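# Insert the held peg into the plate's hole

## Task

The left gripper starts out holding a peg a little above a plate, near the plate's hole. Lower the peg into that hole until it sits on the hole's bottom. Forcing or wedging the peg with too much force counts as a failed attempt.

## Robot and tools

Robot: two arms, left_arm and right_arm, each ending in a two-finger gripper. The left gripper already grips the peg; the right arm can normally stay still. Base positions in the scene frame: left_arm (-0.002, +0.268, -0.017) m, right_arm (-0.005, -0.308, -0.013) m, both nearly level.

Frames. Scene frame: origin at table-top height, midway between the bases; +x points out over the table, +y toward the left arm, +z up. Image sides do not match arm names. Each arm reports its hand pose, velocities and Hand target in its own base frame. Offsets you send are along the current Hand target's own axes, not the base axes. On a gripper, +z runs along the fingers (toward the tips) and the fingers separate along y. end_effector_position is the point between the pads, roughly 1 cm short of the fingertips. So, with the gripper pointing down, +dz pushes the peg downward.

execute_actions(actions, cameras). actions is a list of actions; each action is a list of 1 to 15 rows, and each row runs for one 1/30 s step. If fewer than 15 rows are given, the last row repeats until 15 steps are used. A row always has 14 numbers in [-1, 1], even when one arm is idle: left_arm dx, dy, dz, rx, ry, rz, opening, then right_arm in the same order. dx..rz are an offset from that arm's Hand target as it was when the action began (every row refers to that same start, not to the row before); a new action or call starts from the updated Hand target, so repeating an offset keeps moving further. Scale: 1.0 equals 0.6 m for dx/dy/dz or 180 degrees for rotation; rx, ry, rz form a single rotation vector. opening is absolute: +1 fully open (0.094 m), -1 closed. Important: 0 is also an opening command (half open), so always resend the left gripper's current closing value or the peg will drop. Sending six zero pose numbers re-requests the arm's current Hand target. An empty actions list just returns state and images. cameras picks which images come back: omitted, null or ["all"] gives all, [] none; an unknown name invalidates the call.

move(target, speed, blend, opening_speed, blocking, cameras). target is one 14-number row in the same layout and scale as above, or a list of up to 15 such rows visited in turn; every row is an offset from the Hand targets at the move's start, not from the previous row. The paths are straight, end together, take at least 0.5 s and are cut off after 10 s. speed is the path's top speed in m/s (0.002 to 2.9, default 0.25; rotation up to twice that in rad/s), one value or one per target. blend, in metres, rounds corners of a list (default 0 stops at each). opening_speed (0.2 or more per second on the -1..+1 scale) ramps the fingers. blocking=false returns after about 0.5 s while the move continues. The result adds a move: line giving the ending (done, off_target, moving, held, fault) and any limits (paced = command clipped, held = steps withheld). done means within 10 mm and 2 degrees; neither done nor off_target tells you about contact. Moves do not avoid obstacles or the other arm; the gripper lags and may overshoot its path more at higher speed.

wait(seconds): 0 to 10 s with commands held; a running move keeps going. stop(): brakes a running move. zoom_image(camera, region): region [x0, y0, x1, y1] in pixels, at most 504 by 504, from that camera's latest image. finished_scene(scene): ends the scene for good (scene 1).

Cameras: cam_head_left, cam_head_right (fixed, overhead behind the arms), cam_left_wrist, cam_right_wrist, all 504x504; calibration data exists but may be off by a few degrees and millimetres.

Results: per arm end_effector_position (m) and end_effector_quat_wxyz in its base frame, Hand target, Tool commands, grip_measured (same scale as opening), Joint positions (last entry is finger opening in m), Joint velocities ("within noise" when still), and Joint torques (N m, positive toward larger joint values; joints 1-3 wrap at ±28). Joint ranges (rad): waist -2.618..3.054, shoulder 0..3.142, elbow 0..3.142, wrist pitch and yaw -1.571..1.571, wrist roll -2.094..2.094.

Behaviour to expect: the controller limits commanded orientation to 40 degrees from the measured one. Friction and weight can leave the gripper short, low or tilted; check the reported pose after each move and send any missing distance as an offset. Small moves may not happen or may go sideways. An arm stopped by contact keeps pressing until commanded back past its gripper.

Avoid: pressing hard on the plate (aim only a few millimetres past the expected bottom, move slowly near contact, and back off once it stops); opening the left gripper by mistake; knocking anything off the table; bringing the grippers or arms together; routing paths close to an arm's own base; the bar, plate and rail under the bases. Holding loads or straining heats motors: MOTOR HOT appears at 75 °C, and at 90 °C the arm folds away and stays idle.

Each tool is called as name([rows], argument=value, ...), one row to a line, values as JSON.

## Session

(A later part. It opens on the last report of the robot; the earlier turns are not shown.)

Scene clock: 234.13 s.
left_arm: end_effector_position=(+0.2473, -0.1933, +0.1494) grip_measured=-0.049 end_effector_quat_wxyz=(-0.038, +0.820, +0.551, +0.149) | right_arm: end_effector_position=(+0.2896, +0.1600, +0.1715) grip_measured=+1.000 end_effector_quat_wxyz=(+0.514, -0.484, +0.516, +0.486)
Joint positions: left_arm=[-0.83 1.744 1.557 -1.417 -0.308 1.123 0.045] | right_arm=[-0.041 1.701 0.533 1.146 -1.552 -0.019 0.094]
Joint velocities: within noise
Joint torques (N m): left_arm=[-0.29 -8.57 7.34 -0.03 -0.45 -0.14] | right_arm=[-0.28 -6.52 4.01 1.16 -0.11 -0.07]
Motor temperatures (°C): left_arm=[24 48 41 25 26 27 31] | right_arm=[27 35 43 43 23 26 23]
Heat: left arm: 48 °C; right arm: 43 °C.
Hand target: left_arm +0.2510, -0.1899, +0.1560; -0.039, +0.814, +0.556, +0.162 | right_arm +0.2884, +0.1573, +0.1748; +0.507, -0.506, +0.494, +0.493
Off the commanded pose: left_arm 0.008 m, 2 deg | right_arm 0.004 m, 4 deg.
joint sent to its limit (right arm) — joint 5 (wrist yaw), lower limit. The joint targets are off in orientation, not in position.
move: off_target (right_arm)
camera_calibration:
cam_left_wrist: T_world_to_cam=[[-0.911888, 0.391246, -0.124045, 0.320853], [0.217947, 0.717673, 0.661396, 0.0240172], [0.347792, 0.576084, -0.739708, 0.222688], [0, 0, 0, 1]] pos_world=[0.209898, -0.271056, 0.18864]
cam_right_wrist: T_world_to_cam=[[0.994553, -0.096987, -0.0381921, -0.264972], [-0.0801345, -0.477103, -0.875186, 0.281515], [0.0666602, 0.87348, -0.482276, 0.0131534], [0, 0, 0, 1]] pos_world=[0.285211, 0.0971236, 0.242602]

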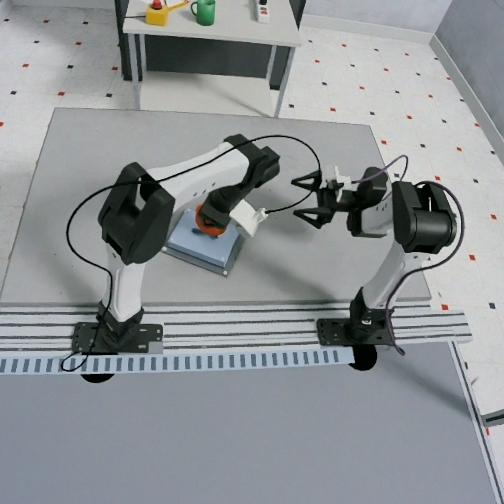

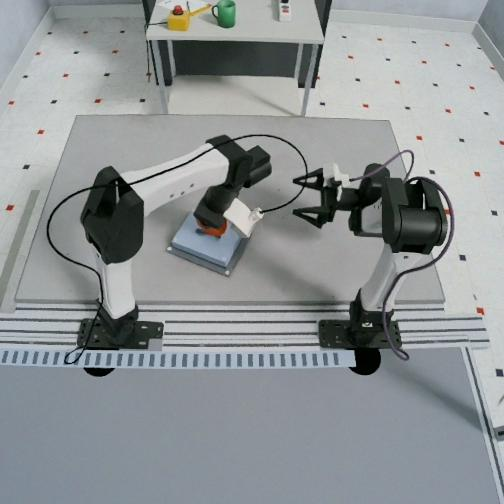

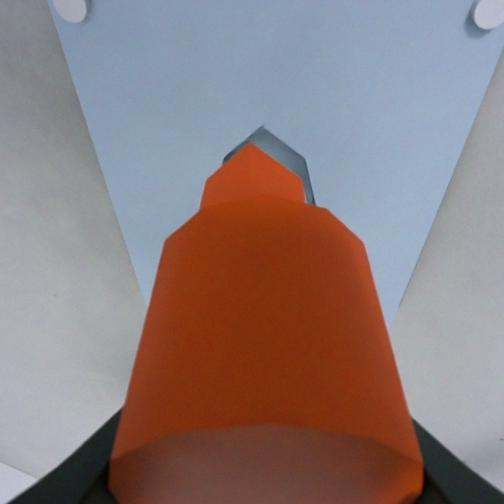

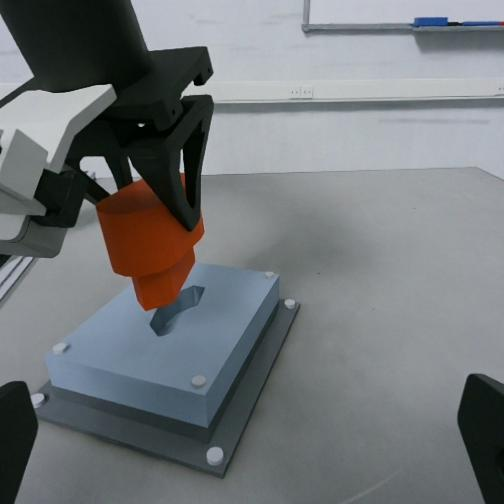

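zoom_image(camera="cam_right_wrist", region=[180, 370, 250, 460])

zoom_image(camera="cam_right_wrist", region=[20, 340, 90, 420])

zoom_image(camera="cam_right_wrist", region=[110, 270, 170, 330])

Scaled by 5.600 from the camera's 504x504 image, which has a finer 720x720 frame.

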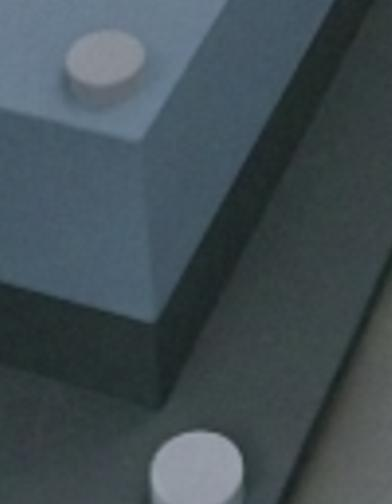

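Scaled by 6.300 from the camera's 504x504 image, which has a finer 720x720 frame.

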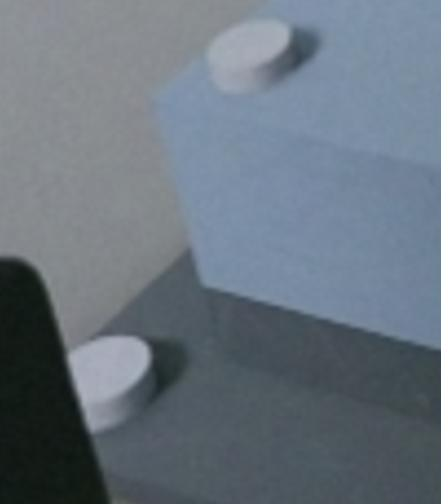

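Scaled by 8.400 from the camera's 504x504 image, which has a finer 720x720 frame.

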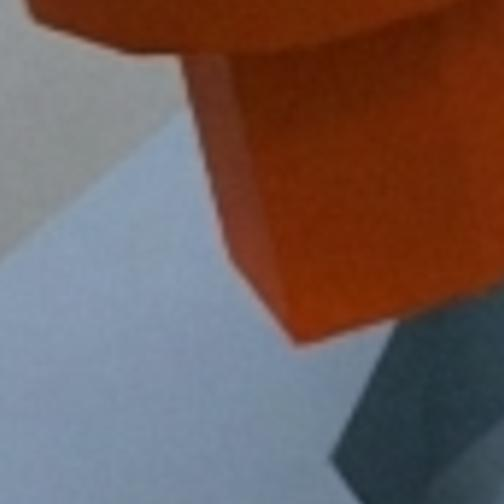

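zoom_image(camera="cam_left_wrist", region=[0, 0, 252, 330])

zoom_image(camera="cam_left_wrist", region=[354, 0, 504, 330])

Scaled by 1.527 from the camera's 504x504 image, which has a finer 720x720 frame.

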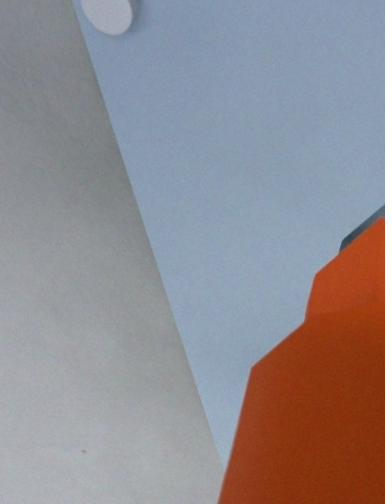

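Scaled by 1.527 from the camera's 504x504 image, which has a finer 720x720 frame.

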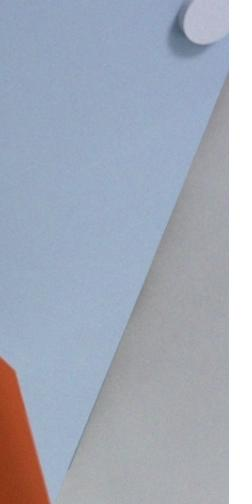

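zoom_image(camera="cam_left_wrist", region=[195, 110, 325, 215])

Scaled by 3.877 from the camera's 504x504 image, which has a finer 720x720 frame.

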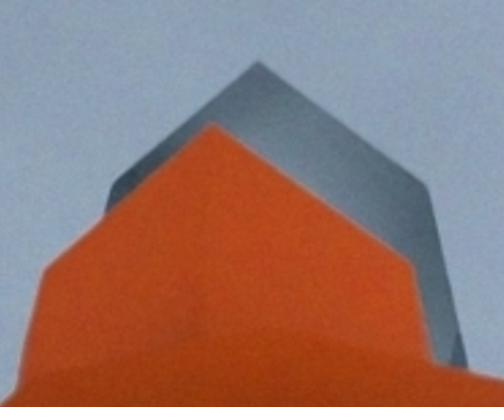

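move(target=[0.0035,-0.0016,0.0258,0.0158,-0.0027,-0.0006,-1, 0,0,0,0.02,0,0,1], speed=0.1, cameras=["cam_right_wrist","cam_left_wrist"])

zoom_image(camera="cam_left_wrist", region=[195, 110, 325, 215])

zoom_image(camera="cam_right_wrist", region=[90, 220, 250, 380])

Scene clock: 304.13 s.
left_arm: end_effector_position=(+0.2533, -0.1867, +0.1417) grip_measured=-0.049 end_effector_quat_wxyz=(-0.054, +0.813, +0.561, +0.147) | right_arm: end_effector_position=(+0.2896, +0.1600, +0.1715) grip_measured=+1.000 end_effector_quat_wxyz=(+0.514, -0.484, +0.516, +0.486)
Joint positions: left_arm=[-0.802 1.771 1.557 -1.417 -0.308 1.122 0.045] | right_arm=[-0.041 1.701 0.533 1.146 -1.552 -0.019 0.094]
Joint velocities: within noise
Joint torques (N m): left_arm=[0.23 -8.79 5.6 0.07 -0.18 0.08] | right_arm=[-0.44 -6.75 3.7 1.19 -0.09 -0.06]
Motor temperatures (°C): left_arm=[24 47 46 25 26 27 32] | right_arm=[27 39 41 41 23 26 23]
Heat: left arm: 47 °C; right arm: 41 °C.
Hand target: left_arm +0.2542, -0.1839, +0.1419; -0.057, +0.813, +0.561, +0.145 | right_arm +0.2883, +0.1573, +0.1748; +0.523, -0.490, +0.509, +0.477
Off the commanded pose: left_arm 0.003 m, 0 deg | right_arm 0.004 m, 2 deg.
move: done
camera_calibration:
cam_left_wrist: T_world_to_cam=[[-0.92499, 0.366537, -0.100221, 0.318182], [0.208924, 0.710866, 0.67158, 0.022677], [0.317403, 0.600266, -0.734122, 0.222479], [0, 0, 0, 1]] pos_world=[0.218962, -0.266293, 0.179986]
cam_right_wrist: T_world_to_cam=[[0.994589, -0.0966333, -0.0381418, -0.264929], [-0.0799214, -0.477142, -0.875184, 0.281449], [0.0663729, 0.873497, -0.482284, 0.0132424], [0, 0, 0, 1]] pos_world=[0.285111, 0.0971232, 0.242602]
Images, in order (width x height): cam_left_wrist 504x504, cam_right_wrist 504x504.

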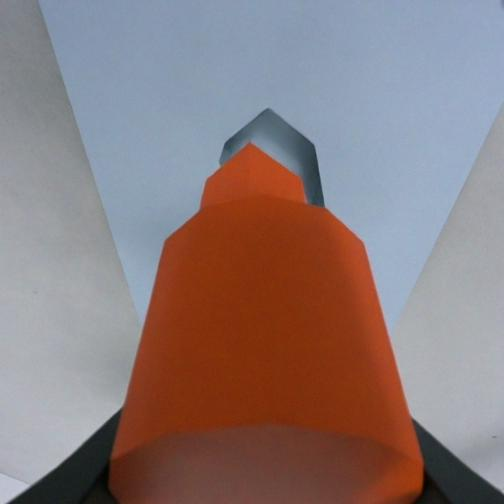

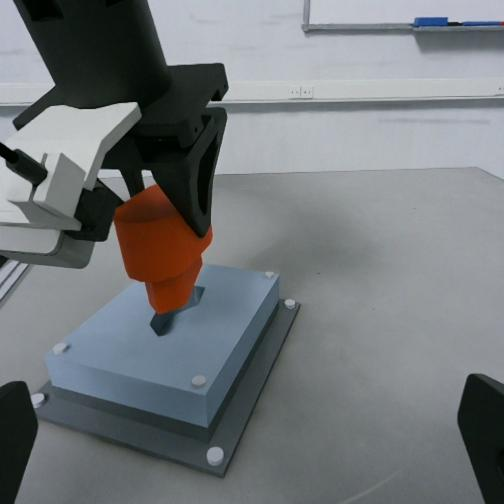

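Scaled by 3.877 from the camera's 504x504 image, which has a finer 720x720 frame.

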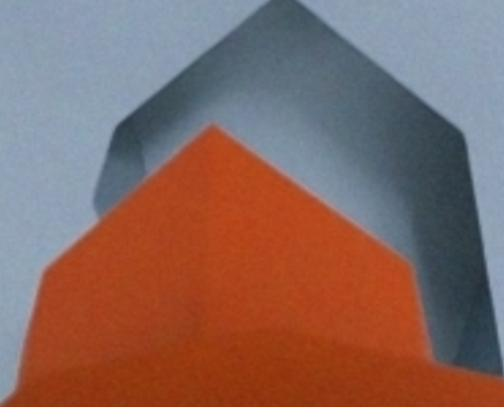

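Scaled by 3.150 from the camera's 504x504 image, which has a finer 720x720 frame.

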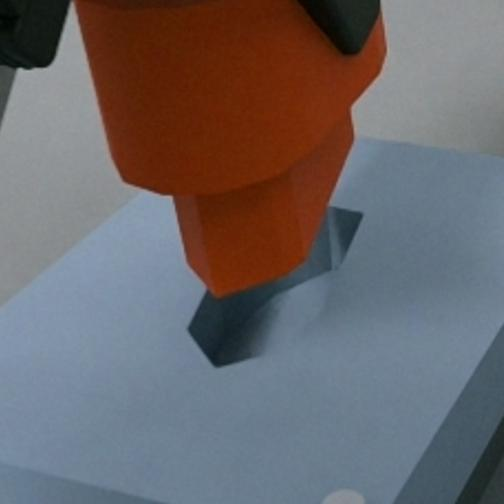

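zoom_image(camera="cam_right_wrist", region=[135, 255, 215, 335])

zoom_image(camera="cam_right_wrist", region=[105, 175, 225, 295])

Scaled by 6.300 from the camera's 504x504 image, which has a finer 720x720 frame.

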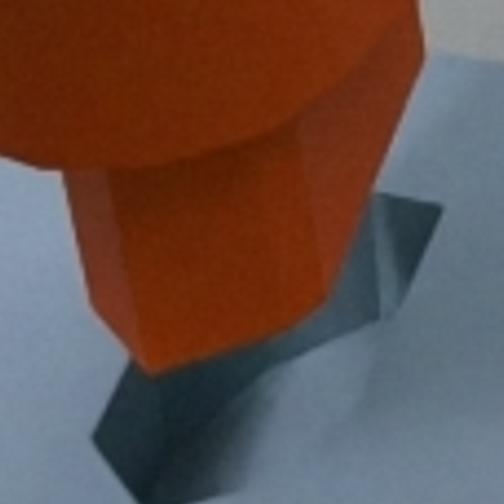

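Scaled by 4.200 from the camera's 504x504 image, which has a finer 720x720 frame.

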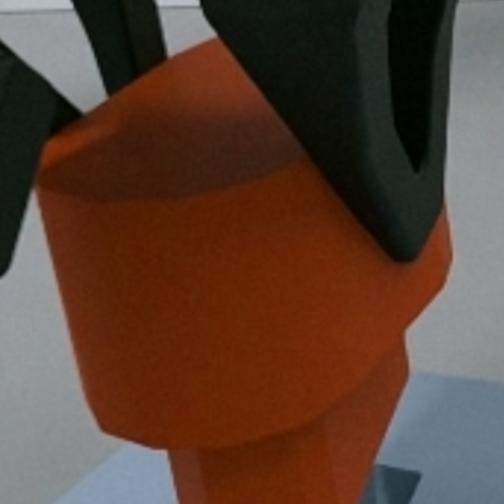

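move(target=[-0.0087,-0.0045,0.0082,0.0040,0,0.0101,-1, 0.125,0,0,0,0,0,1], speed=0.15, cameras=["cam_right_wrist","cam_left_wrist"])

zoom_image(camera="cam_left_wrist", region=[195, 85, 345, 215])

zoom_image(camera="cam_right_wrist", region=[90, 120, 250, 280])

Scene clock: 361.27 s.
left_arm: end_effector_position=(+0.2520, -0.1856, +0.1370) grip_measured=-0.049 end_effector_quat_wxyz=(-0.063, +0.818, +0.553, +0.144) | right_arm: end_effector_position=(+0.2881, +0.1601, +0.0991) grip_measured=+1.000 end_effector_quat_wxyz=(+0.512, -0.485, +0.517, +0.485)
Joint positions: left_arm=[-0.802 1.78 1.549 -1.417 -0.307 1.138 0.045] | right_arm=[-0.041 1.962 0.5 1.181 -1.552 -0.277 0.094]
Joint velocities: within noise
Joint torques (N m): left_arm=[-0.55 -8.83 5.07 0.13 -0.13 0.09] | right_arm=[-0.42 -5.81 3.36 1.25 -0.27 -0.08]
Motor temperatures (°C): left_arm=[24 45 43 25 26 27 32] | right_arm=[27 40 40 41 23 26 23]
Heat: left arm: 45 °C; right arm: 41 °C.
Hand target: left_arm +0.2508, -0.1863, +0.1354; -0.065, +0.822, +0.549, +0.140 | right_arm +0.2904, +0.1573, +0.1000; +0.523, -0.490, +0.509, +0.477
Off the commanded pose: left_arm 0.002 m, 1 deg | right_arm 0.004 m, 2 deg.
move: done
camera_calibration:
cam_left_wrist: T_world_to_cam=[[-0.920708, 0.382203, -0.0788589, 0.31502], [0.231493, 0.697566, 0.678095, 0.0162514], [0.314179, 0.606072, -0.730731, 0.220193], [0, 0, 0, 1]] pos_world=[0.217099, -0.26519, 0.174724]
cam_right_wrist: T_world_to_cam=[[0.994637, -0.0960947, -0.0382597, -0.266298], [-0.0800795, -0.481342, -0.872867, 0.2184], [0.065462, 0.87125, -0.486455, -0.0206494], [0, 0, 0, 1]] pos_world=[0.283711, 0.0975258, 0.170401]
Images, in order (width x height): cam_left_wrist 504x504, cam_right_wrist 504x504.

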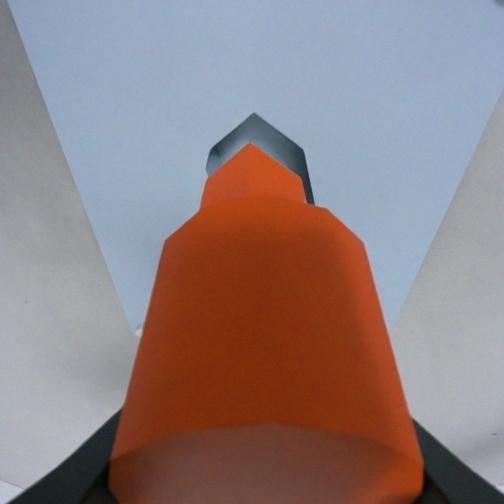

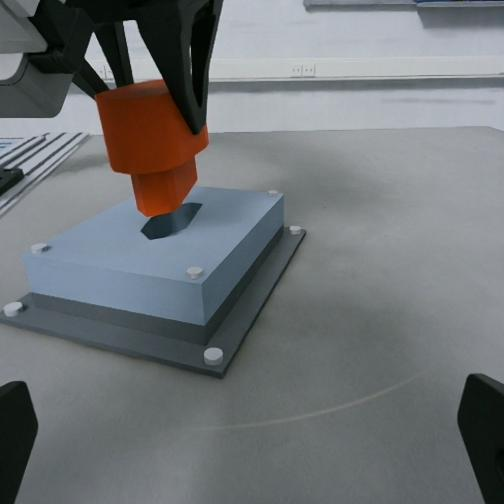

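Scaled by 3.360 from the camera's 504x504 image, which has a finer 720x720 frame.

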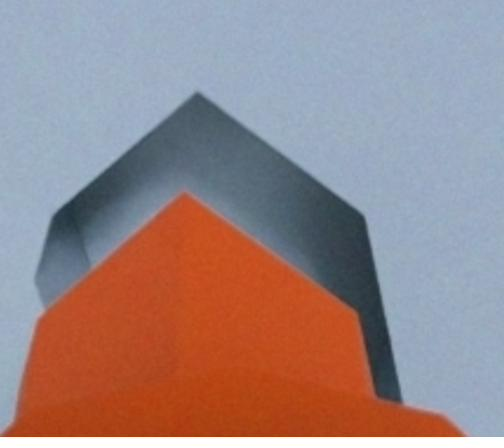

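Scaled by 3.150 from the camera's 504x504 image, which has a finer 720x720 frame.

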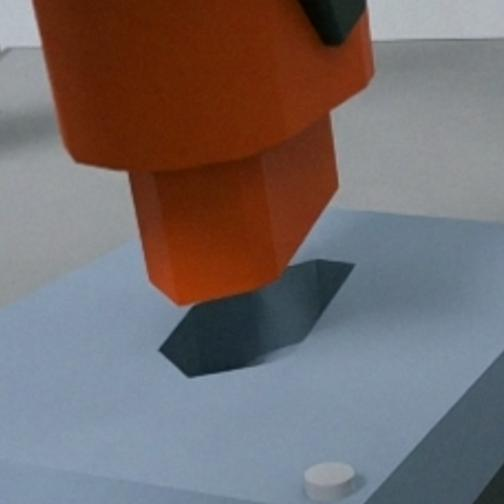

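zoom_image(camera="cam_right_wrist", region=[125, 160, 215, 250])

zoom_image(camera="cam_right_wrist", region=[0, 180, 310, 390])

Scaled by 5.600 from the camera's 504x504 image, which has a finer 720x720 frame.

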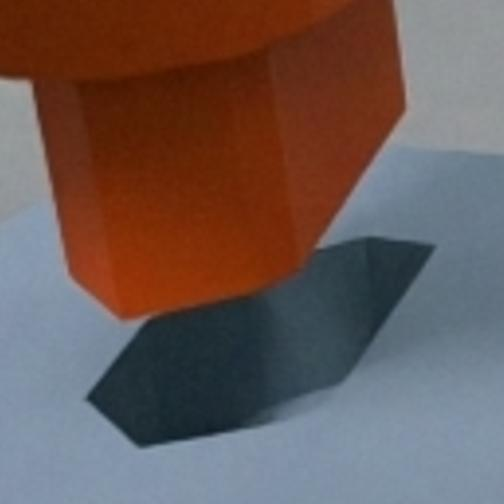

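Scaled by 1.626 from the camera's 504x504 image, which has a finer 720x720 frame.

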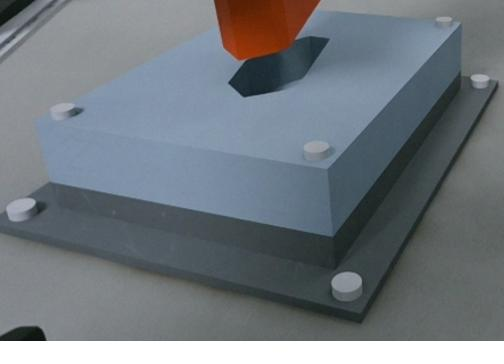

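zoom_image(camera="cam_right_wrist", region=[138, 195, 208, 245])

zoom_image(camera="cam_right_wrist", region=[125, 165, 205, 225])

Scaled by 7.200 from the camera's 504x504 image, which has a finer 720x720 frame.

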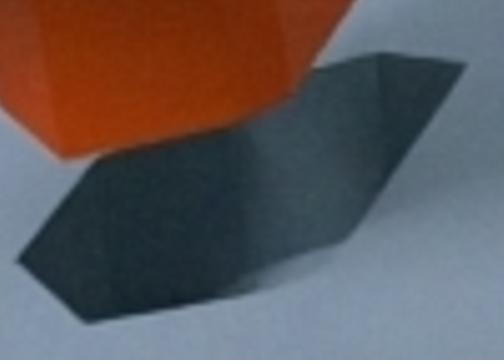

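Scaled by 6.300 from the camera's 504x504 image, which has a finer 720x720 frame.

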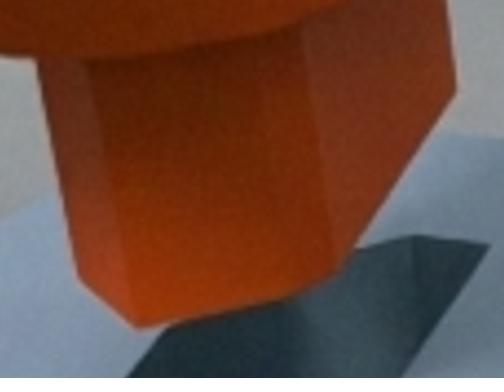

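move(target=[-0.0028,-0.0008,0.0155,-0.0017,-0.0113,0.0045,-1, 0,0,0,0,0,0,1], speed=0.08, cameras=["cam_right_wrist","cam_left_wrist"])

zoom_image(camera="cam_left_wrist", region=[195, 85, 325, 215])

zoom_image(camera="cam_right_wrist", region=[125, 165, 215, 255])

Scene clock: 402.30 s.
left_arm: end_effector_position=(+0.2497, -0.1862, +0.1220) grip_measured=-0.049 end_effector_quat_wxyz=(-0.065, +0.828, +0.542, +0.129) | right_arm: end_effector_position=(+0.2881, +0.1601, +0.0991) grip_measured=+1.000 end_effector_quat_wxyz=(+0.513, -0.486, +0.516, +0.484)
Joint positions: left_arm=[-0.794 1.78 1.495 -1.365 -0.279 1.177 0.045] | right_arm=[-0.041 1.962 0.5 1.181 -1.552 -0.28 0.094]
Joint velocities: within noise
Joint torques (N m): left_arm=[0.29 -10.76 5.01 0.17 -0.14 0.08] | right_arm=[-0.44 -5.9 3.38 1.2 -0.27 -0.1]
Motor temperatures (°C): left_arm=[24 45 40 25 26 27 33] | right_arm=[27 39 40 43 23 26 23]
Heat: left arm: 45 °C; right arm: 43 °C.
Hand target: left_arm +0.2513, -0.1852, +0.1260; -0.054, +0.828, +0.544, +0.127 | right_arm +0.2904, +0.1573, +0.1000; +0.523, -0.490, +0.509, +0.477
Off the commanded pose: left_arm 0.004 m, 1 deg | right_arm 0.004 m, 2 deg.
move: done
camera_calibration:
cam_left_wrist: T_world_to_cam=[[-0.91218, 0.406073, -0.0550706, 0.311255], [0.271149, 0.698854, 0.661877, 0.0196773], [0.307257, 0.588818, -0.747587, 0.21096], [0, 0, 0, 1]] pos_world=[0.213766, -0.264361, 0.161828]
cam_right_wrist: T_world_to_cam=[[0.994756, -0.0961364, -0.0349044, -0.266698], [-0.0771645, -0.481463, -0.873063, 0.217599], [0.067128, 0.871178, -0.486356, -0.0211203], [0, 0, 0, 1]] pos_world=[0.283508, 0.0975259, 0.170397]
Images, in order (width x height): cam_left_wrist 504x504, cam_right_wrist 504x504.

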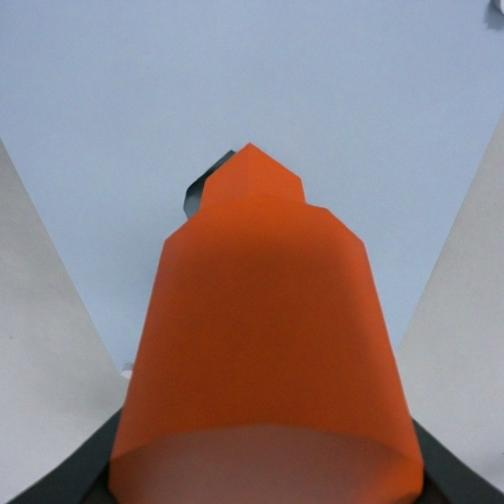

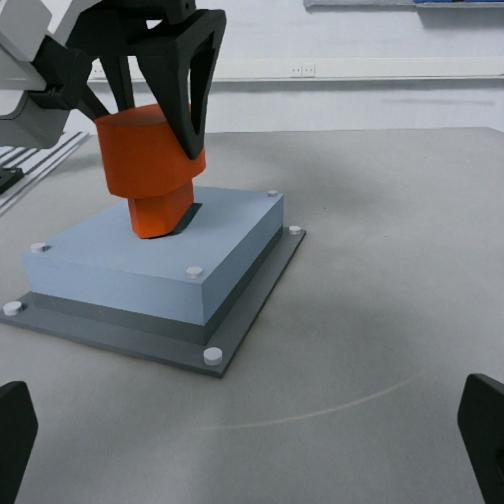

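Scaled by 3.877 from the camera's 504x504 image, which has a finer 720x720 frame.

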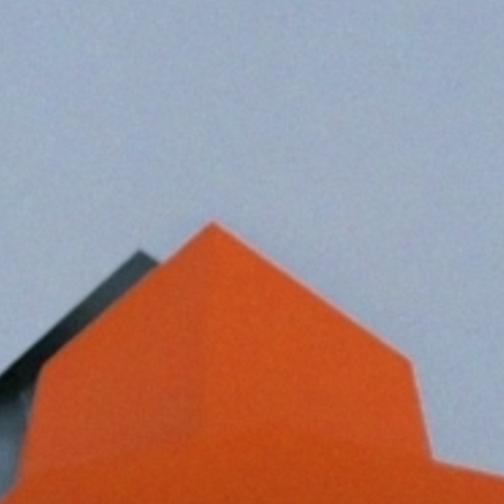

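Scaled by 5.600 from the camera's 504x504 image, which has a finer 720x720 frame.

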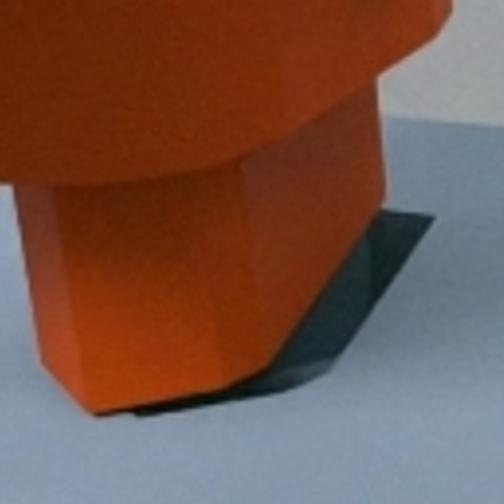

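move(target=[0.0052,0.0082,-0.0043,0,0,0,-1, 0,0,0,0,0,0,1], speed=0.05, cameras=["cam_right_wrist","cam_left_wrist"])

zoom_image(camera="cam_left_wrist", region=[195, 85, 325, 215])

zoom_image(camera="cam_right_wrist", region=[125, 165, 215, 255])

Scene clock: 417.77 s.
left_arm: end_effector_position=(+0.2519, -0.1834, +0.1219) grip_measured=-0.049 end_effector_quat_wxyz=(-0.066, +0.828, +0.542, +0.128) | right_arm: end_effector_position=(+0.2881, +0.1601, +0.0991) grip_measured=+1.000 end_effector_quat_wxyz=(+0.513, -0.486, +0.516, +0.484)
Joint positions: left_arm=[-0.782 1.78 1.495 -1.364 -0.279 1.19 0.045] | right_arm=[-0.041 1.962 0.5 1.181 -1.552 -0.281 0.094]
Joint velocities: within noise
Joint torques (N m): left_arm=[0.34 -9.66 7.46 0.05 -0.12 0.1] | right_arm=[-0.44 -5.87 3.36 1.21 -0.25 -0.08]
Motor temperatures (°C): left_arm=[24 46 41 25 26 27 33] | right_arm=[27 38 40 43 23 26 23]
Heat: left arm: 46 °C; right arm: 43 °C.
Hand target: left_arm +0.2565, -0.1850, +0.1296; -0.054, +0.828, +0.544, +0.127 | right_arm +0.2904, +0.1573, +0.1000; +0.523, -0.490, +0.509, +0.477
Off the commanded pose: left_arm 0.009 m, 1 deg | right_arm 0.004 m, 2 deg.
move: done
camera_calibration:
cam_left_wrist: T_world_to_cam=[[-0.912259, 0.406314, -0.0518862, 0.311915], [0.273387, 0.698291, 0.66155, 0.0165585], [0.305029, 0.58932, -0.748104, 0.209332], [0, 0, 0, 1]] pos_world=[0.216168, -0.261661, 0.161832]
cam_right_wrist: T_world_to_cam=[[0.994786, -0.0960986, -0.03414, -0.266741], [-0.0764784, -0.481505, -0.8731, 0.217407], [0.0674652, 0.871159, -0.486344, -0.0212097], [0, 0, 0, 1]] pos_world=[0.283408, 0.0975259, 0.170396]
Images, in order (width x height): cam_left_wrist 504x504, cam_right_wrist 504x504.

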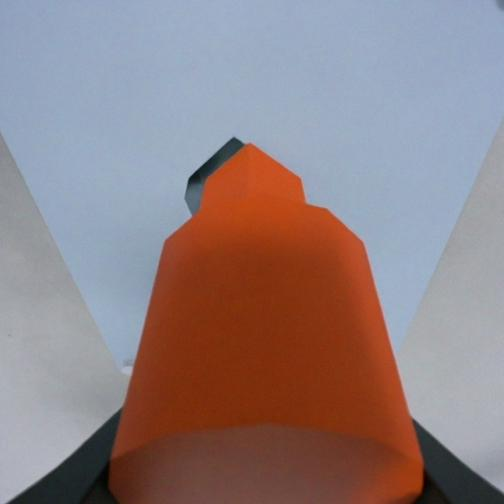

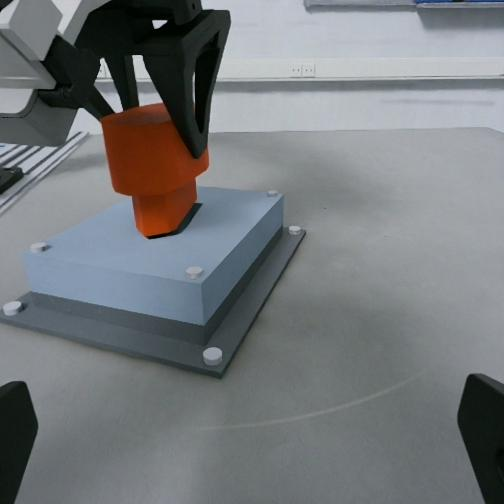

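Scaled by 3.877 from the camera's 504x504 image, which has a finer 720x720 frame.

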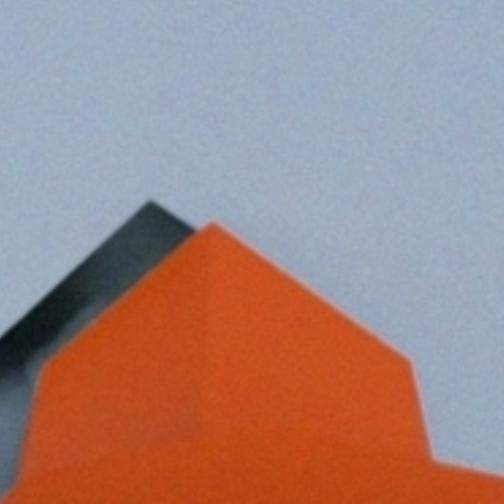

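Scaled by 5.600 from the camera's 504x504 image, which has a finer 720x720 frame.

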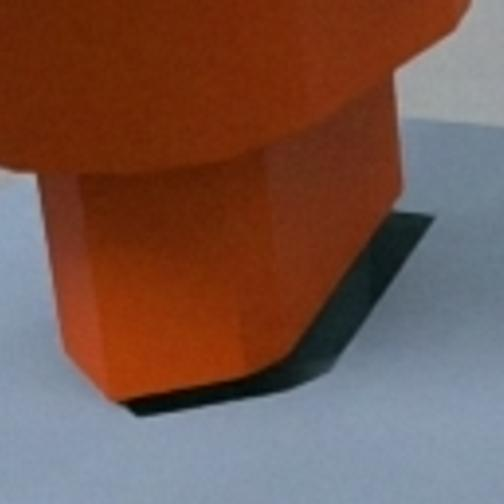

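move(target=[0.0012,0.0075,-0.004,0,0,0,-1, 0,0,0,0,0,0,1], speed=0.05, cameras=["cam_right_wrist","cam_left_wrist"])

zoom_image(camera="cam_left_wrist", region=[195, 85, 325, 215])

zoom_image(camera="cam_right_wrist", region=[125, 165, 215, 255])

Scene clock: 429.93 s.
left_arm: end_effector_position=(+0.2573, -0.1867, +0.1265) grip_measured=-0.049 end_effector_quat_wxyz=(-0.057, +0.828, +0.543, +0.130) | right_arm: end_effector_position=(+0.2881, +0.1601, +0.0991) grip_measured=+1.000 end_effector_quat_wxyz=(+0.513, -0.486, +0.516, +0.484)
Joint positions: left_arm=[-0.777 1.785 1.52 -1.364 -0.279 1.195 0.045] | right_arm=[-0.041 1.962 0.5 1.181 -1.552 -0.282 0.094]
Joint velocities: within noise
Joint torques (N m): left_arm=[0.32 -8.8 7.84 -0.05 -0.12 0.09] | right_arm=[-0.5 -5.9 3.36 1.21 -0.27 -0.08]
Motor temperatures (°C): left_arm=[24 47 43 25 26 27 33] | right_arm=[27 38 39 43 23 26 23]
Heat: left arm: 47 °C; right arm: 43 °C.
Hand target: left_arm +0.2606, -0.1867, +0.1324; -0.053, +0.828, +0.544, +0.127 | right_arm +0.2904, +0.1573, +0.1000; +0.523, -0.490, +0.509, +0.477
Off the commanded pose: left_arm 0.007 m, 1 deg | right_arm 0.004 m, 2 deg.
move: done
camera_calibration:
cam_left_wrist: T_world_to_cam=[[-0.911411, 0.405558, -0.0696657, 0.320279], [0.264631, 0.707307, 0.655506, 0.0189389], [0.315121, 0.578999, -0.75197, 0.20892], [0, 0, 0, 1]] pos_world=[0.221059, -0.264252, 0.166999]
cam_right_wrist: T_world_to_cam=[[0.994815, -0.0960641, -0.0333823, -0.266881], [-0.0757996, -0.481546, -0.873137, 0.217224], [0.067802, 0.87114, -0.486331, -0.0213058], [0, 0, 0, 1]] pos_world=[0.283407, 0.0975259, 0.170395]
Images, in order (width x height): cam_left_wrist 504x504, cam_right_wrist 504x504.

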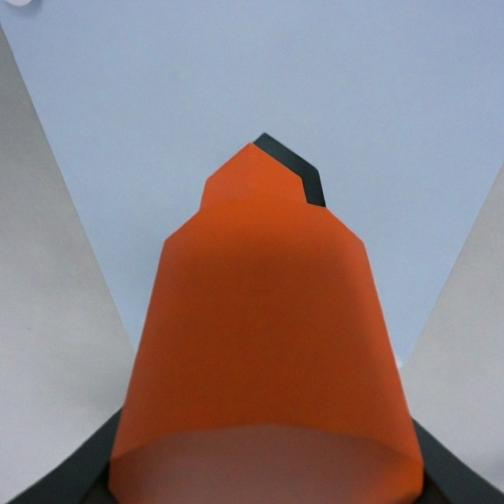

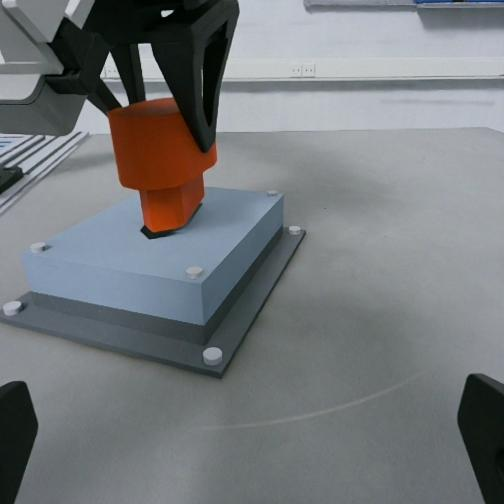

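Scaled by 3.877 from the camera's 504x504 image, which has a finer 720x720 frame.

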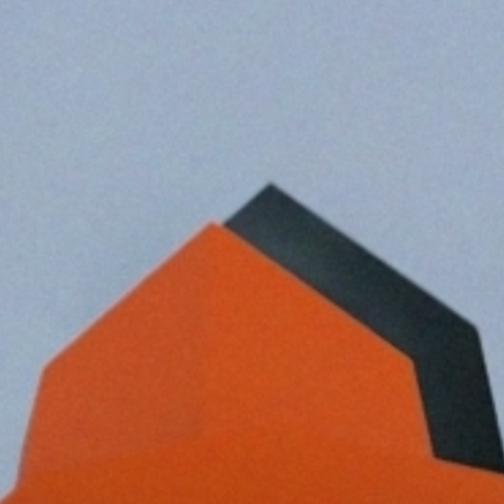

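Scaled by 5.600 from the camera's 504x504 image, which has a finer 720x720 frame.

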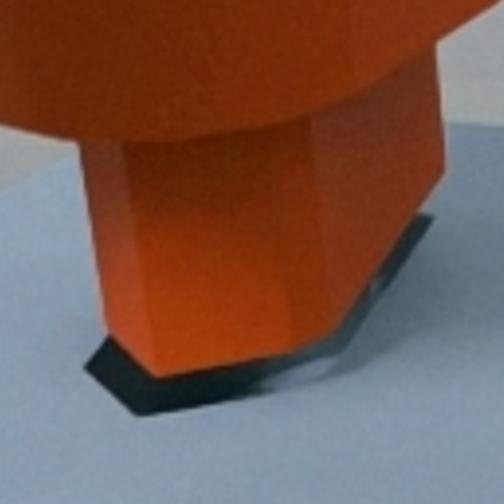

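move(target=[0.0047,-0.0062,0.001,0.0012,-0.0056,-0.0035,-1, 0,0,0,0,0,0,1], speed=0.05, cameras=["cam_right_wrist","cam_left_wrist"])

zoom_image(camera="cam_left_wrist", region=[195, 85, 325, 215])

zoom_image(camera="cam_right_wrist", region=[125, 165, 215, 255])

Scene clock: 451.07 s.
left_arm: end_effector_position=(+0.2581, -0.1850, +0.1258) grip_measured=-0.049 end_effector_quat_wxyz=(-0.056, +0.826, +0.548, +0.122) | right_arm: end_effector_position=(+0.2881, +0.1601, +0.0991) grip_measured=+1.000 end_effector_quat_wxyz=(+0.513, -0.486, +0.516, +0.484)
Joint positions: left_arm=[-0.763 1.785 1.52 -1.364 -0.264 1.199 0.045] | right_arm=[-0.041 1.962 0.5 1.181 -1.552 -0.282 0.094]
Joint velocities: within noise
Joint torques (N m): left_arm=[0.34 -10.7 5.98 0.03 -0.1 0.09] | right_arm=[-0.42 -5.93 3.4 1.21 -0.26 -0.08]
Motor temperatures (°C): left_arm=[24 47 42 25 26 27 33] | right_arm=[27 38 39 43 23 26 23]
Heat: left arm: 47 °C; right arm: 43 °C.
Hand target: left_arm +0.2584, -0.1826, +0.1325; -0.050, +0.826, +0.549, +0.119 | right_arm +0.2904, +0.1573, +0.1000; +0.523, -0.490, +0.509, +0.477
Off the commanded pose: left_arm 0.007 m, 1 deg | right_arm 0.004 m, 2 deg.
move: done
camera_calibration:
cam_left_wrist: T_world_to_cam=[[-0.916363, 0.395289, -0.0634482, 0.318805], [0.264472, 0.716682, 0.645307, 0.021093], [0.300555, 0.574556, -0.761283, 0.211321], [0, 0, 0, 1]] pos_world=[0.223049, -0.262552, 0.167491]
cam_right_wrist: T_world_to_cam=[[0.994815, -0.0960641, -0.0333823, -0.266881], [-0.0757996, -0.481546, -0.873137, 0.217224], [0.067802, 0.87114, -0.486331, -0.0213058], [0, 0, 0, 1]] pos_world=[0.283407, 0.0975259, 0.170395]
Images, in order (width x height): cam_left_wrist 504x504, cam_right_wrist 504x504.

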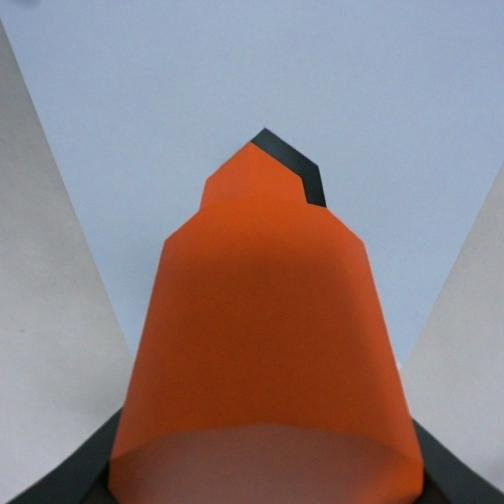

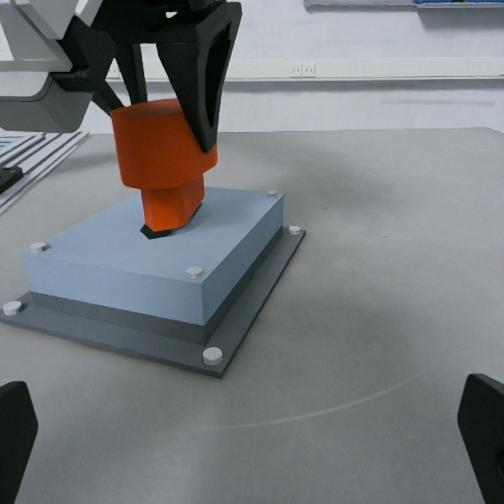

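Scaled by 3.877 from the camera's 504x504 image, which has a finer 720x720 frame.

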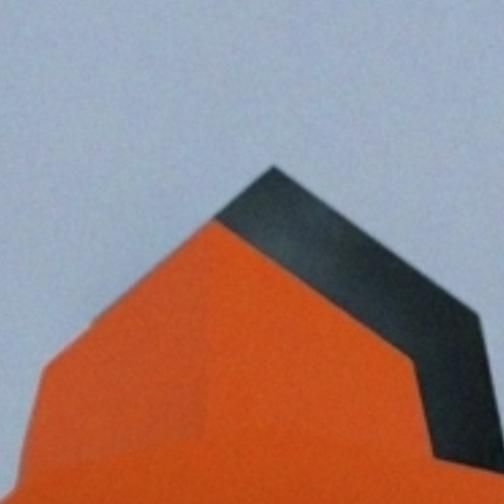

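Scaled by 5.600 from the camera's 504x504 image, which has a finer 720x720 frame.

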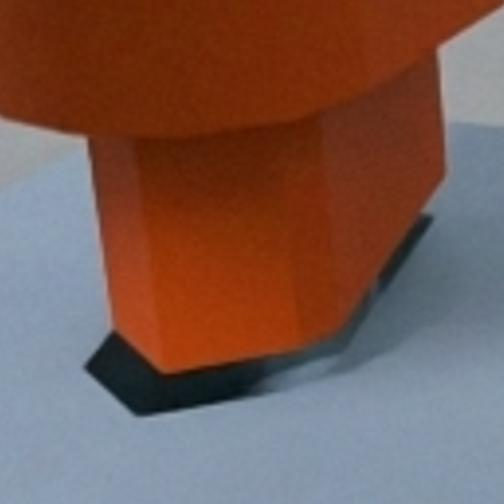

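move([
  [0.0052,-0.0045,-0.0213,0,0,0,-1, 0,0,0,0,0,0,1],
  [-0.0003,-0.0055,-0.002,0,0,0,-1, 0,0,0,0,0,0,1],
], speed=0.05, cameras=["cam_right_wrist","cam_left_wrist"])

zoom_image(camera="cam_left_wrist", region=[195, 85, 325, 215])

zoom_image(camera="cam_right_wrist", region=[125, 165, 215, 255])

Scene clock: 468.53 s.
left_arm: end_effector_position=(+0.2544, -0.1818, +0.1265) grip_measured=-0.049 end_effector_quat_wxyz=(-0.066, +0.826, +0.546, +0.119) | right_arm: end_effector_position=(+0.2881, +0.1601, +0.0991) grip_measured=+1.000 end_effector_quat_wxyz=(+0.514, -0.487, +0.516, +0.483)
Joint positions: left_arm=[-0.763 1.785 1.522 -1.386 -0.263 1.199 0.045] | right_arm=[-0.041 1.962 0.5 1.181 -1.552 -0.282 0.094]
Joint velocities: within noise
Joint torques (N m): left_arm=[-0.05 -11.69 5.04 0.2 -0.1 0.04] | right_arm=[-0.47 -5.9 3.37 1.21 -0.26 -0.07]
Motor temperatures (°C): left_arm=[24 49 42 24 26 27 33] | right_arm=[27 39 39 43 23 26 23]
Heat: left arm: 49 °C; right arm: 43 °C.
Hand target: left_arm +0.2551, -0.1817, +0.1334; -0.050, +0.826, +0.549, +0.119 | right_arm +0.2904, +0.1573, +0.1000; +0.523, -0.490, +0.509, +0.477
Off the commanded pose: left_arm 0.007 m, 2 deg | right_arm 0.004 m, 2 deg.
move: done
camera_calibration:
cam_left_wrist: T_world_to_cam=[[-0.917095, 0.396234, -0.0440008, 0.312158], [0.274697, 0.708036, 0.650559, 0.0144918], [0.288928, 0.584538, -0.75818, 0.215406], [0, 0, 0, 1]] pos_world=[0.220061, -0.259862, 0.167624]
cam_right_wrist: T_world_to_cam=[[0.99483, -0.0960698, -0.0329368, -0.266861], [-0.0754131, -0.481568, -0.873158, 0.217112], [0.0680228, 0.871127, -0.486323, -0.0213619], [0, 0, 0, 1]] pos_world=[0.283307, 0.0975259, 0.170395]
Images, in order (width x height): cam_left_wrist 504x504, cam_right_wrist 504x504.

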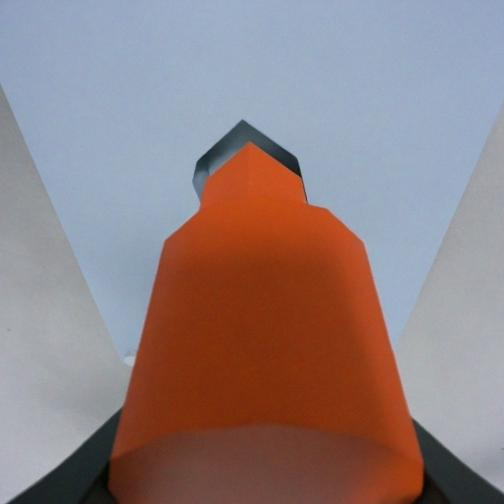

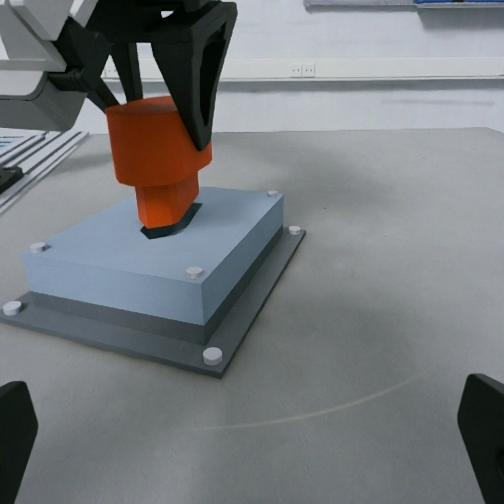

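Scaled by 3.877 from the camera's 504x504 image, which has a finer 720x720 frame.

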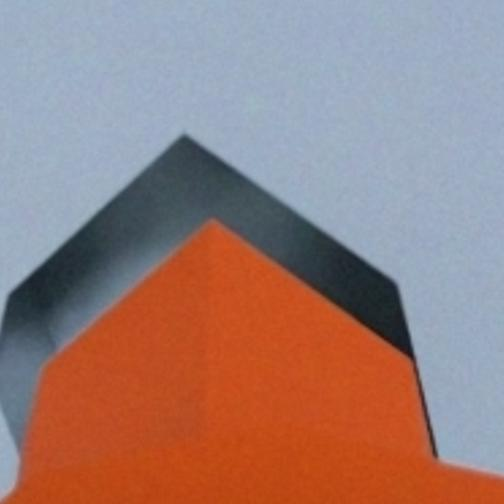

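Scaled by 5.600 from the camera's 504x504 image, which has a finer 720x720 frame.

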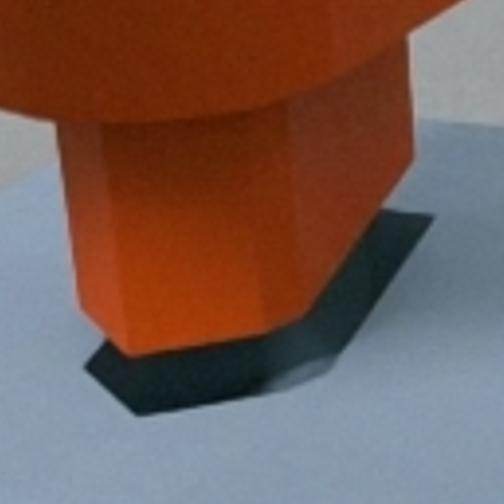

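move([
  [0.0023,0.0038,-0.015,0,-0.0063,0,-1, 0,0,0,0,0,0,1],
  [-0.0033,0.0028,0.0043,0,-0.0063,0,-1, 0,0,0,0,0,0,1],
], speed=0.05, cameras=["cam_right_wrist","cam_left_wrist"])

zoom_image(camera="cam_left_wrist", region=[195, 85, 325, 215])

zoom_image(camera="cam_right_wrist", region=[125, 165, 215, 255])

Scene clock: 492.33 s.
left_arm: end_effector_position=(+0.2547, -0.1845, +0.1239) grip_measured=-0.049 end_effector_quat_wxyz=(-0.060, +0.827, +0.548, +0.112) | right_arm: end_effector_position=(+0.2881, +0.1601, +0.0991) grip_measured=+1.000 end_effector_quat_wxyz=(+0.514, -0.487, +0.516, +0.483)
Joint positions: left_arm=[-0.76 1.785 1.515 -1.37 -0.245 1.203 0.045] | right_arm=[-0.041 1.962 0.5 1.181 -1.552 -0.282 0.094]
Joint velocities: within noise
Joint torques (N m): left_arm=[0.29 -11.59 5.03 0.26 -0.09 0.09] | right_arm=[-0.46 -5.91 3.43 1.22 -0.25 -0.06]
Motor temperatures (°C): left_arm=[23 52 41 25 26 27 33] | right_arm=[27 39 39 43 23 26 23]
Heat: left arm: 52 °C; right arm: 43 °C.
Hand target: left_arm +0.2563, -0.1836, +0.1305; -0.044, +0.827, +0.549, +0.110 | right_arm +0.2904, +0.1573, +0.1000; +0.523, -0.490, +0.509, +0.477
Off the commanded pose: left_arm 0.007 m, 2 deg | right_arm 0.004 m, 2 deg.
move: done
camera_calibration:
cam_left_wrist: T_world_to_cam=[[-0.917598, 0.39485, -0.045918, 0.313434], [0.278033, 0.720061, 0.635774, 0.0212407], [0.284099, 0.570618, -0.770508, 0.215196], [0, 0, 0, 1]] pos_world=[0.220564, -0.261849, 0.166698]
cam_right_wrist: T_world_to_cam=[[0.99483, -0.0960698, -0.0329368, -0.266861], [-0.0754131, -0.481568, -0.873158, 0.217112], [0.0680228, 0.871127, -0.486323, -0.0213619], [0, 0, 0, 1]] pos_world=[0.283307, 0.0975259, 0.170395]
Images, in order (width x height): cam_left_wrist 504x504, cam_right_wrist 504x504.

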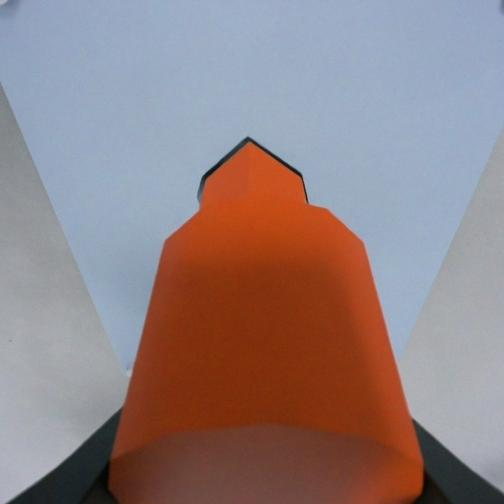

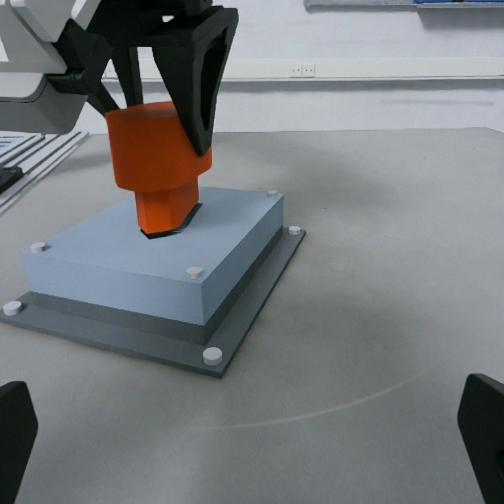

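Scaled by 3.877 from the camera's 504x504 image, which has a finer 720x720 frame.

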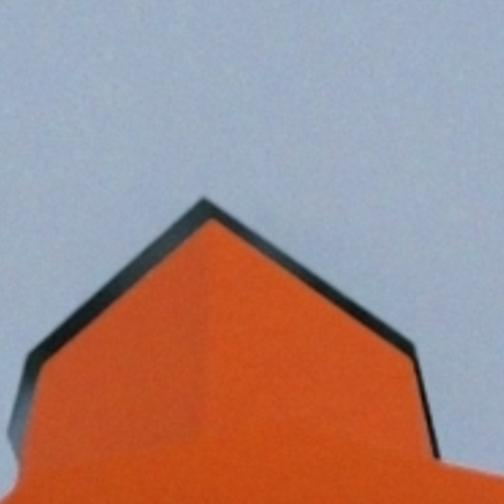

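Scaled by 5.600 from the camera's 504x504 image, which has a finer 720x720 frame.

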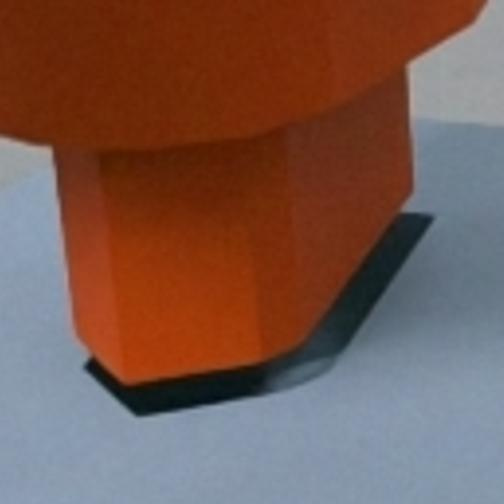

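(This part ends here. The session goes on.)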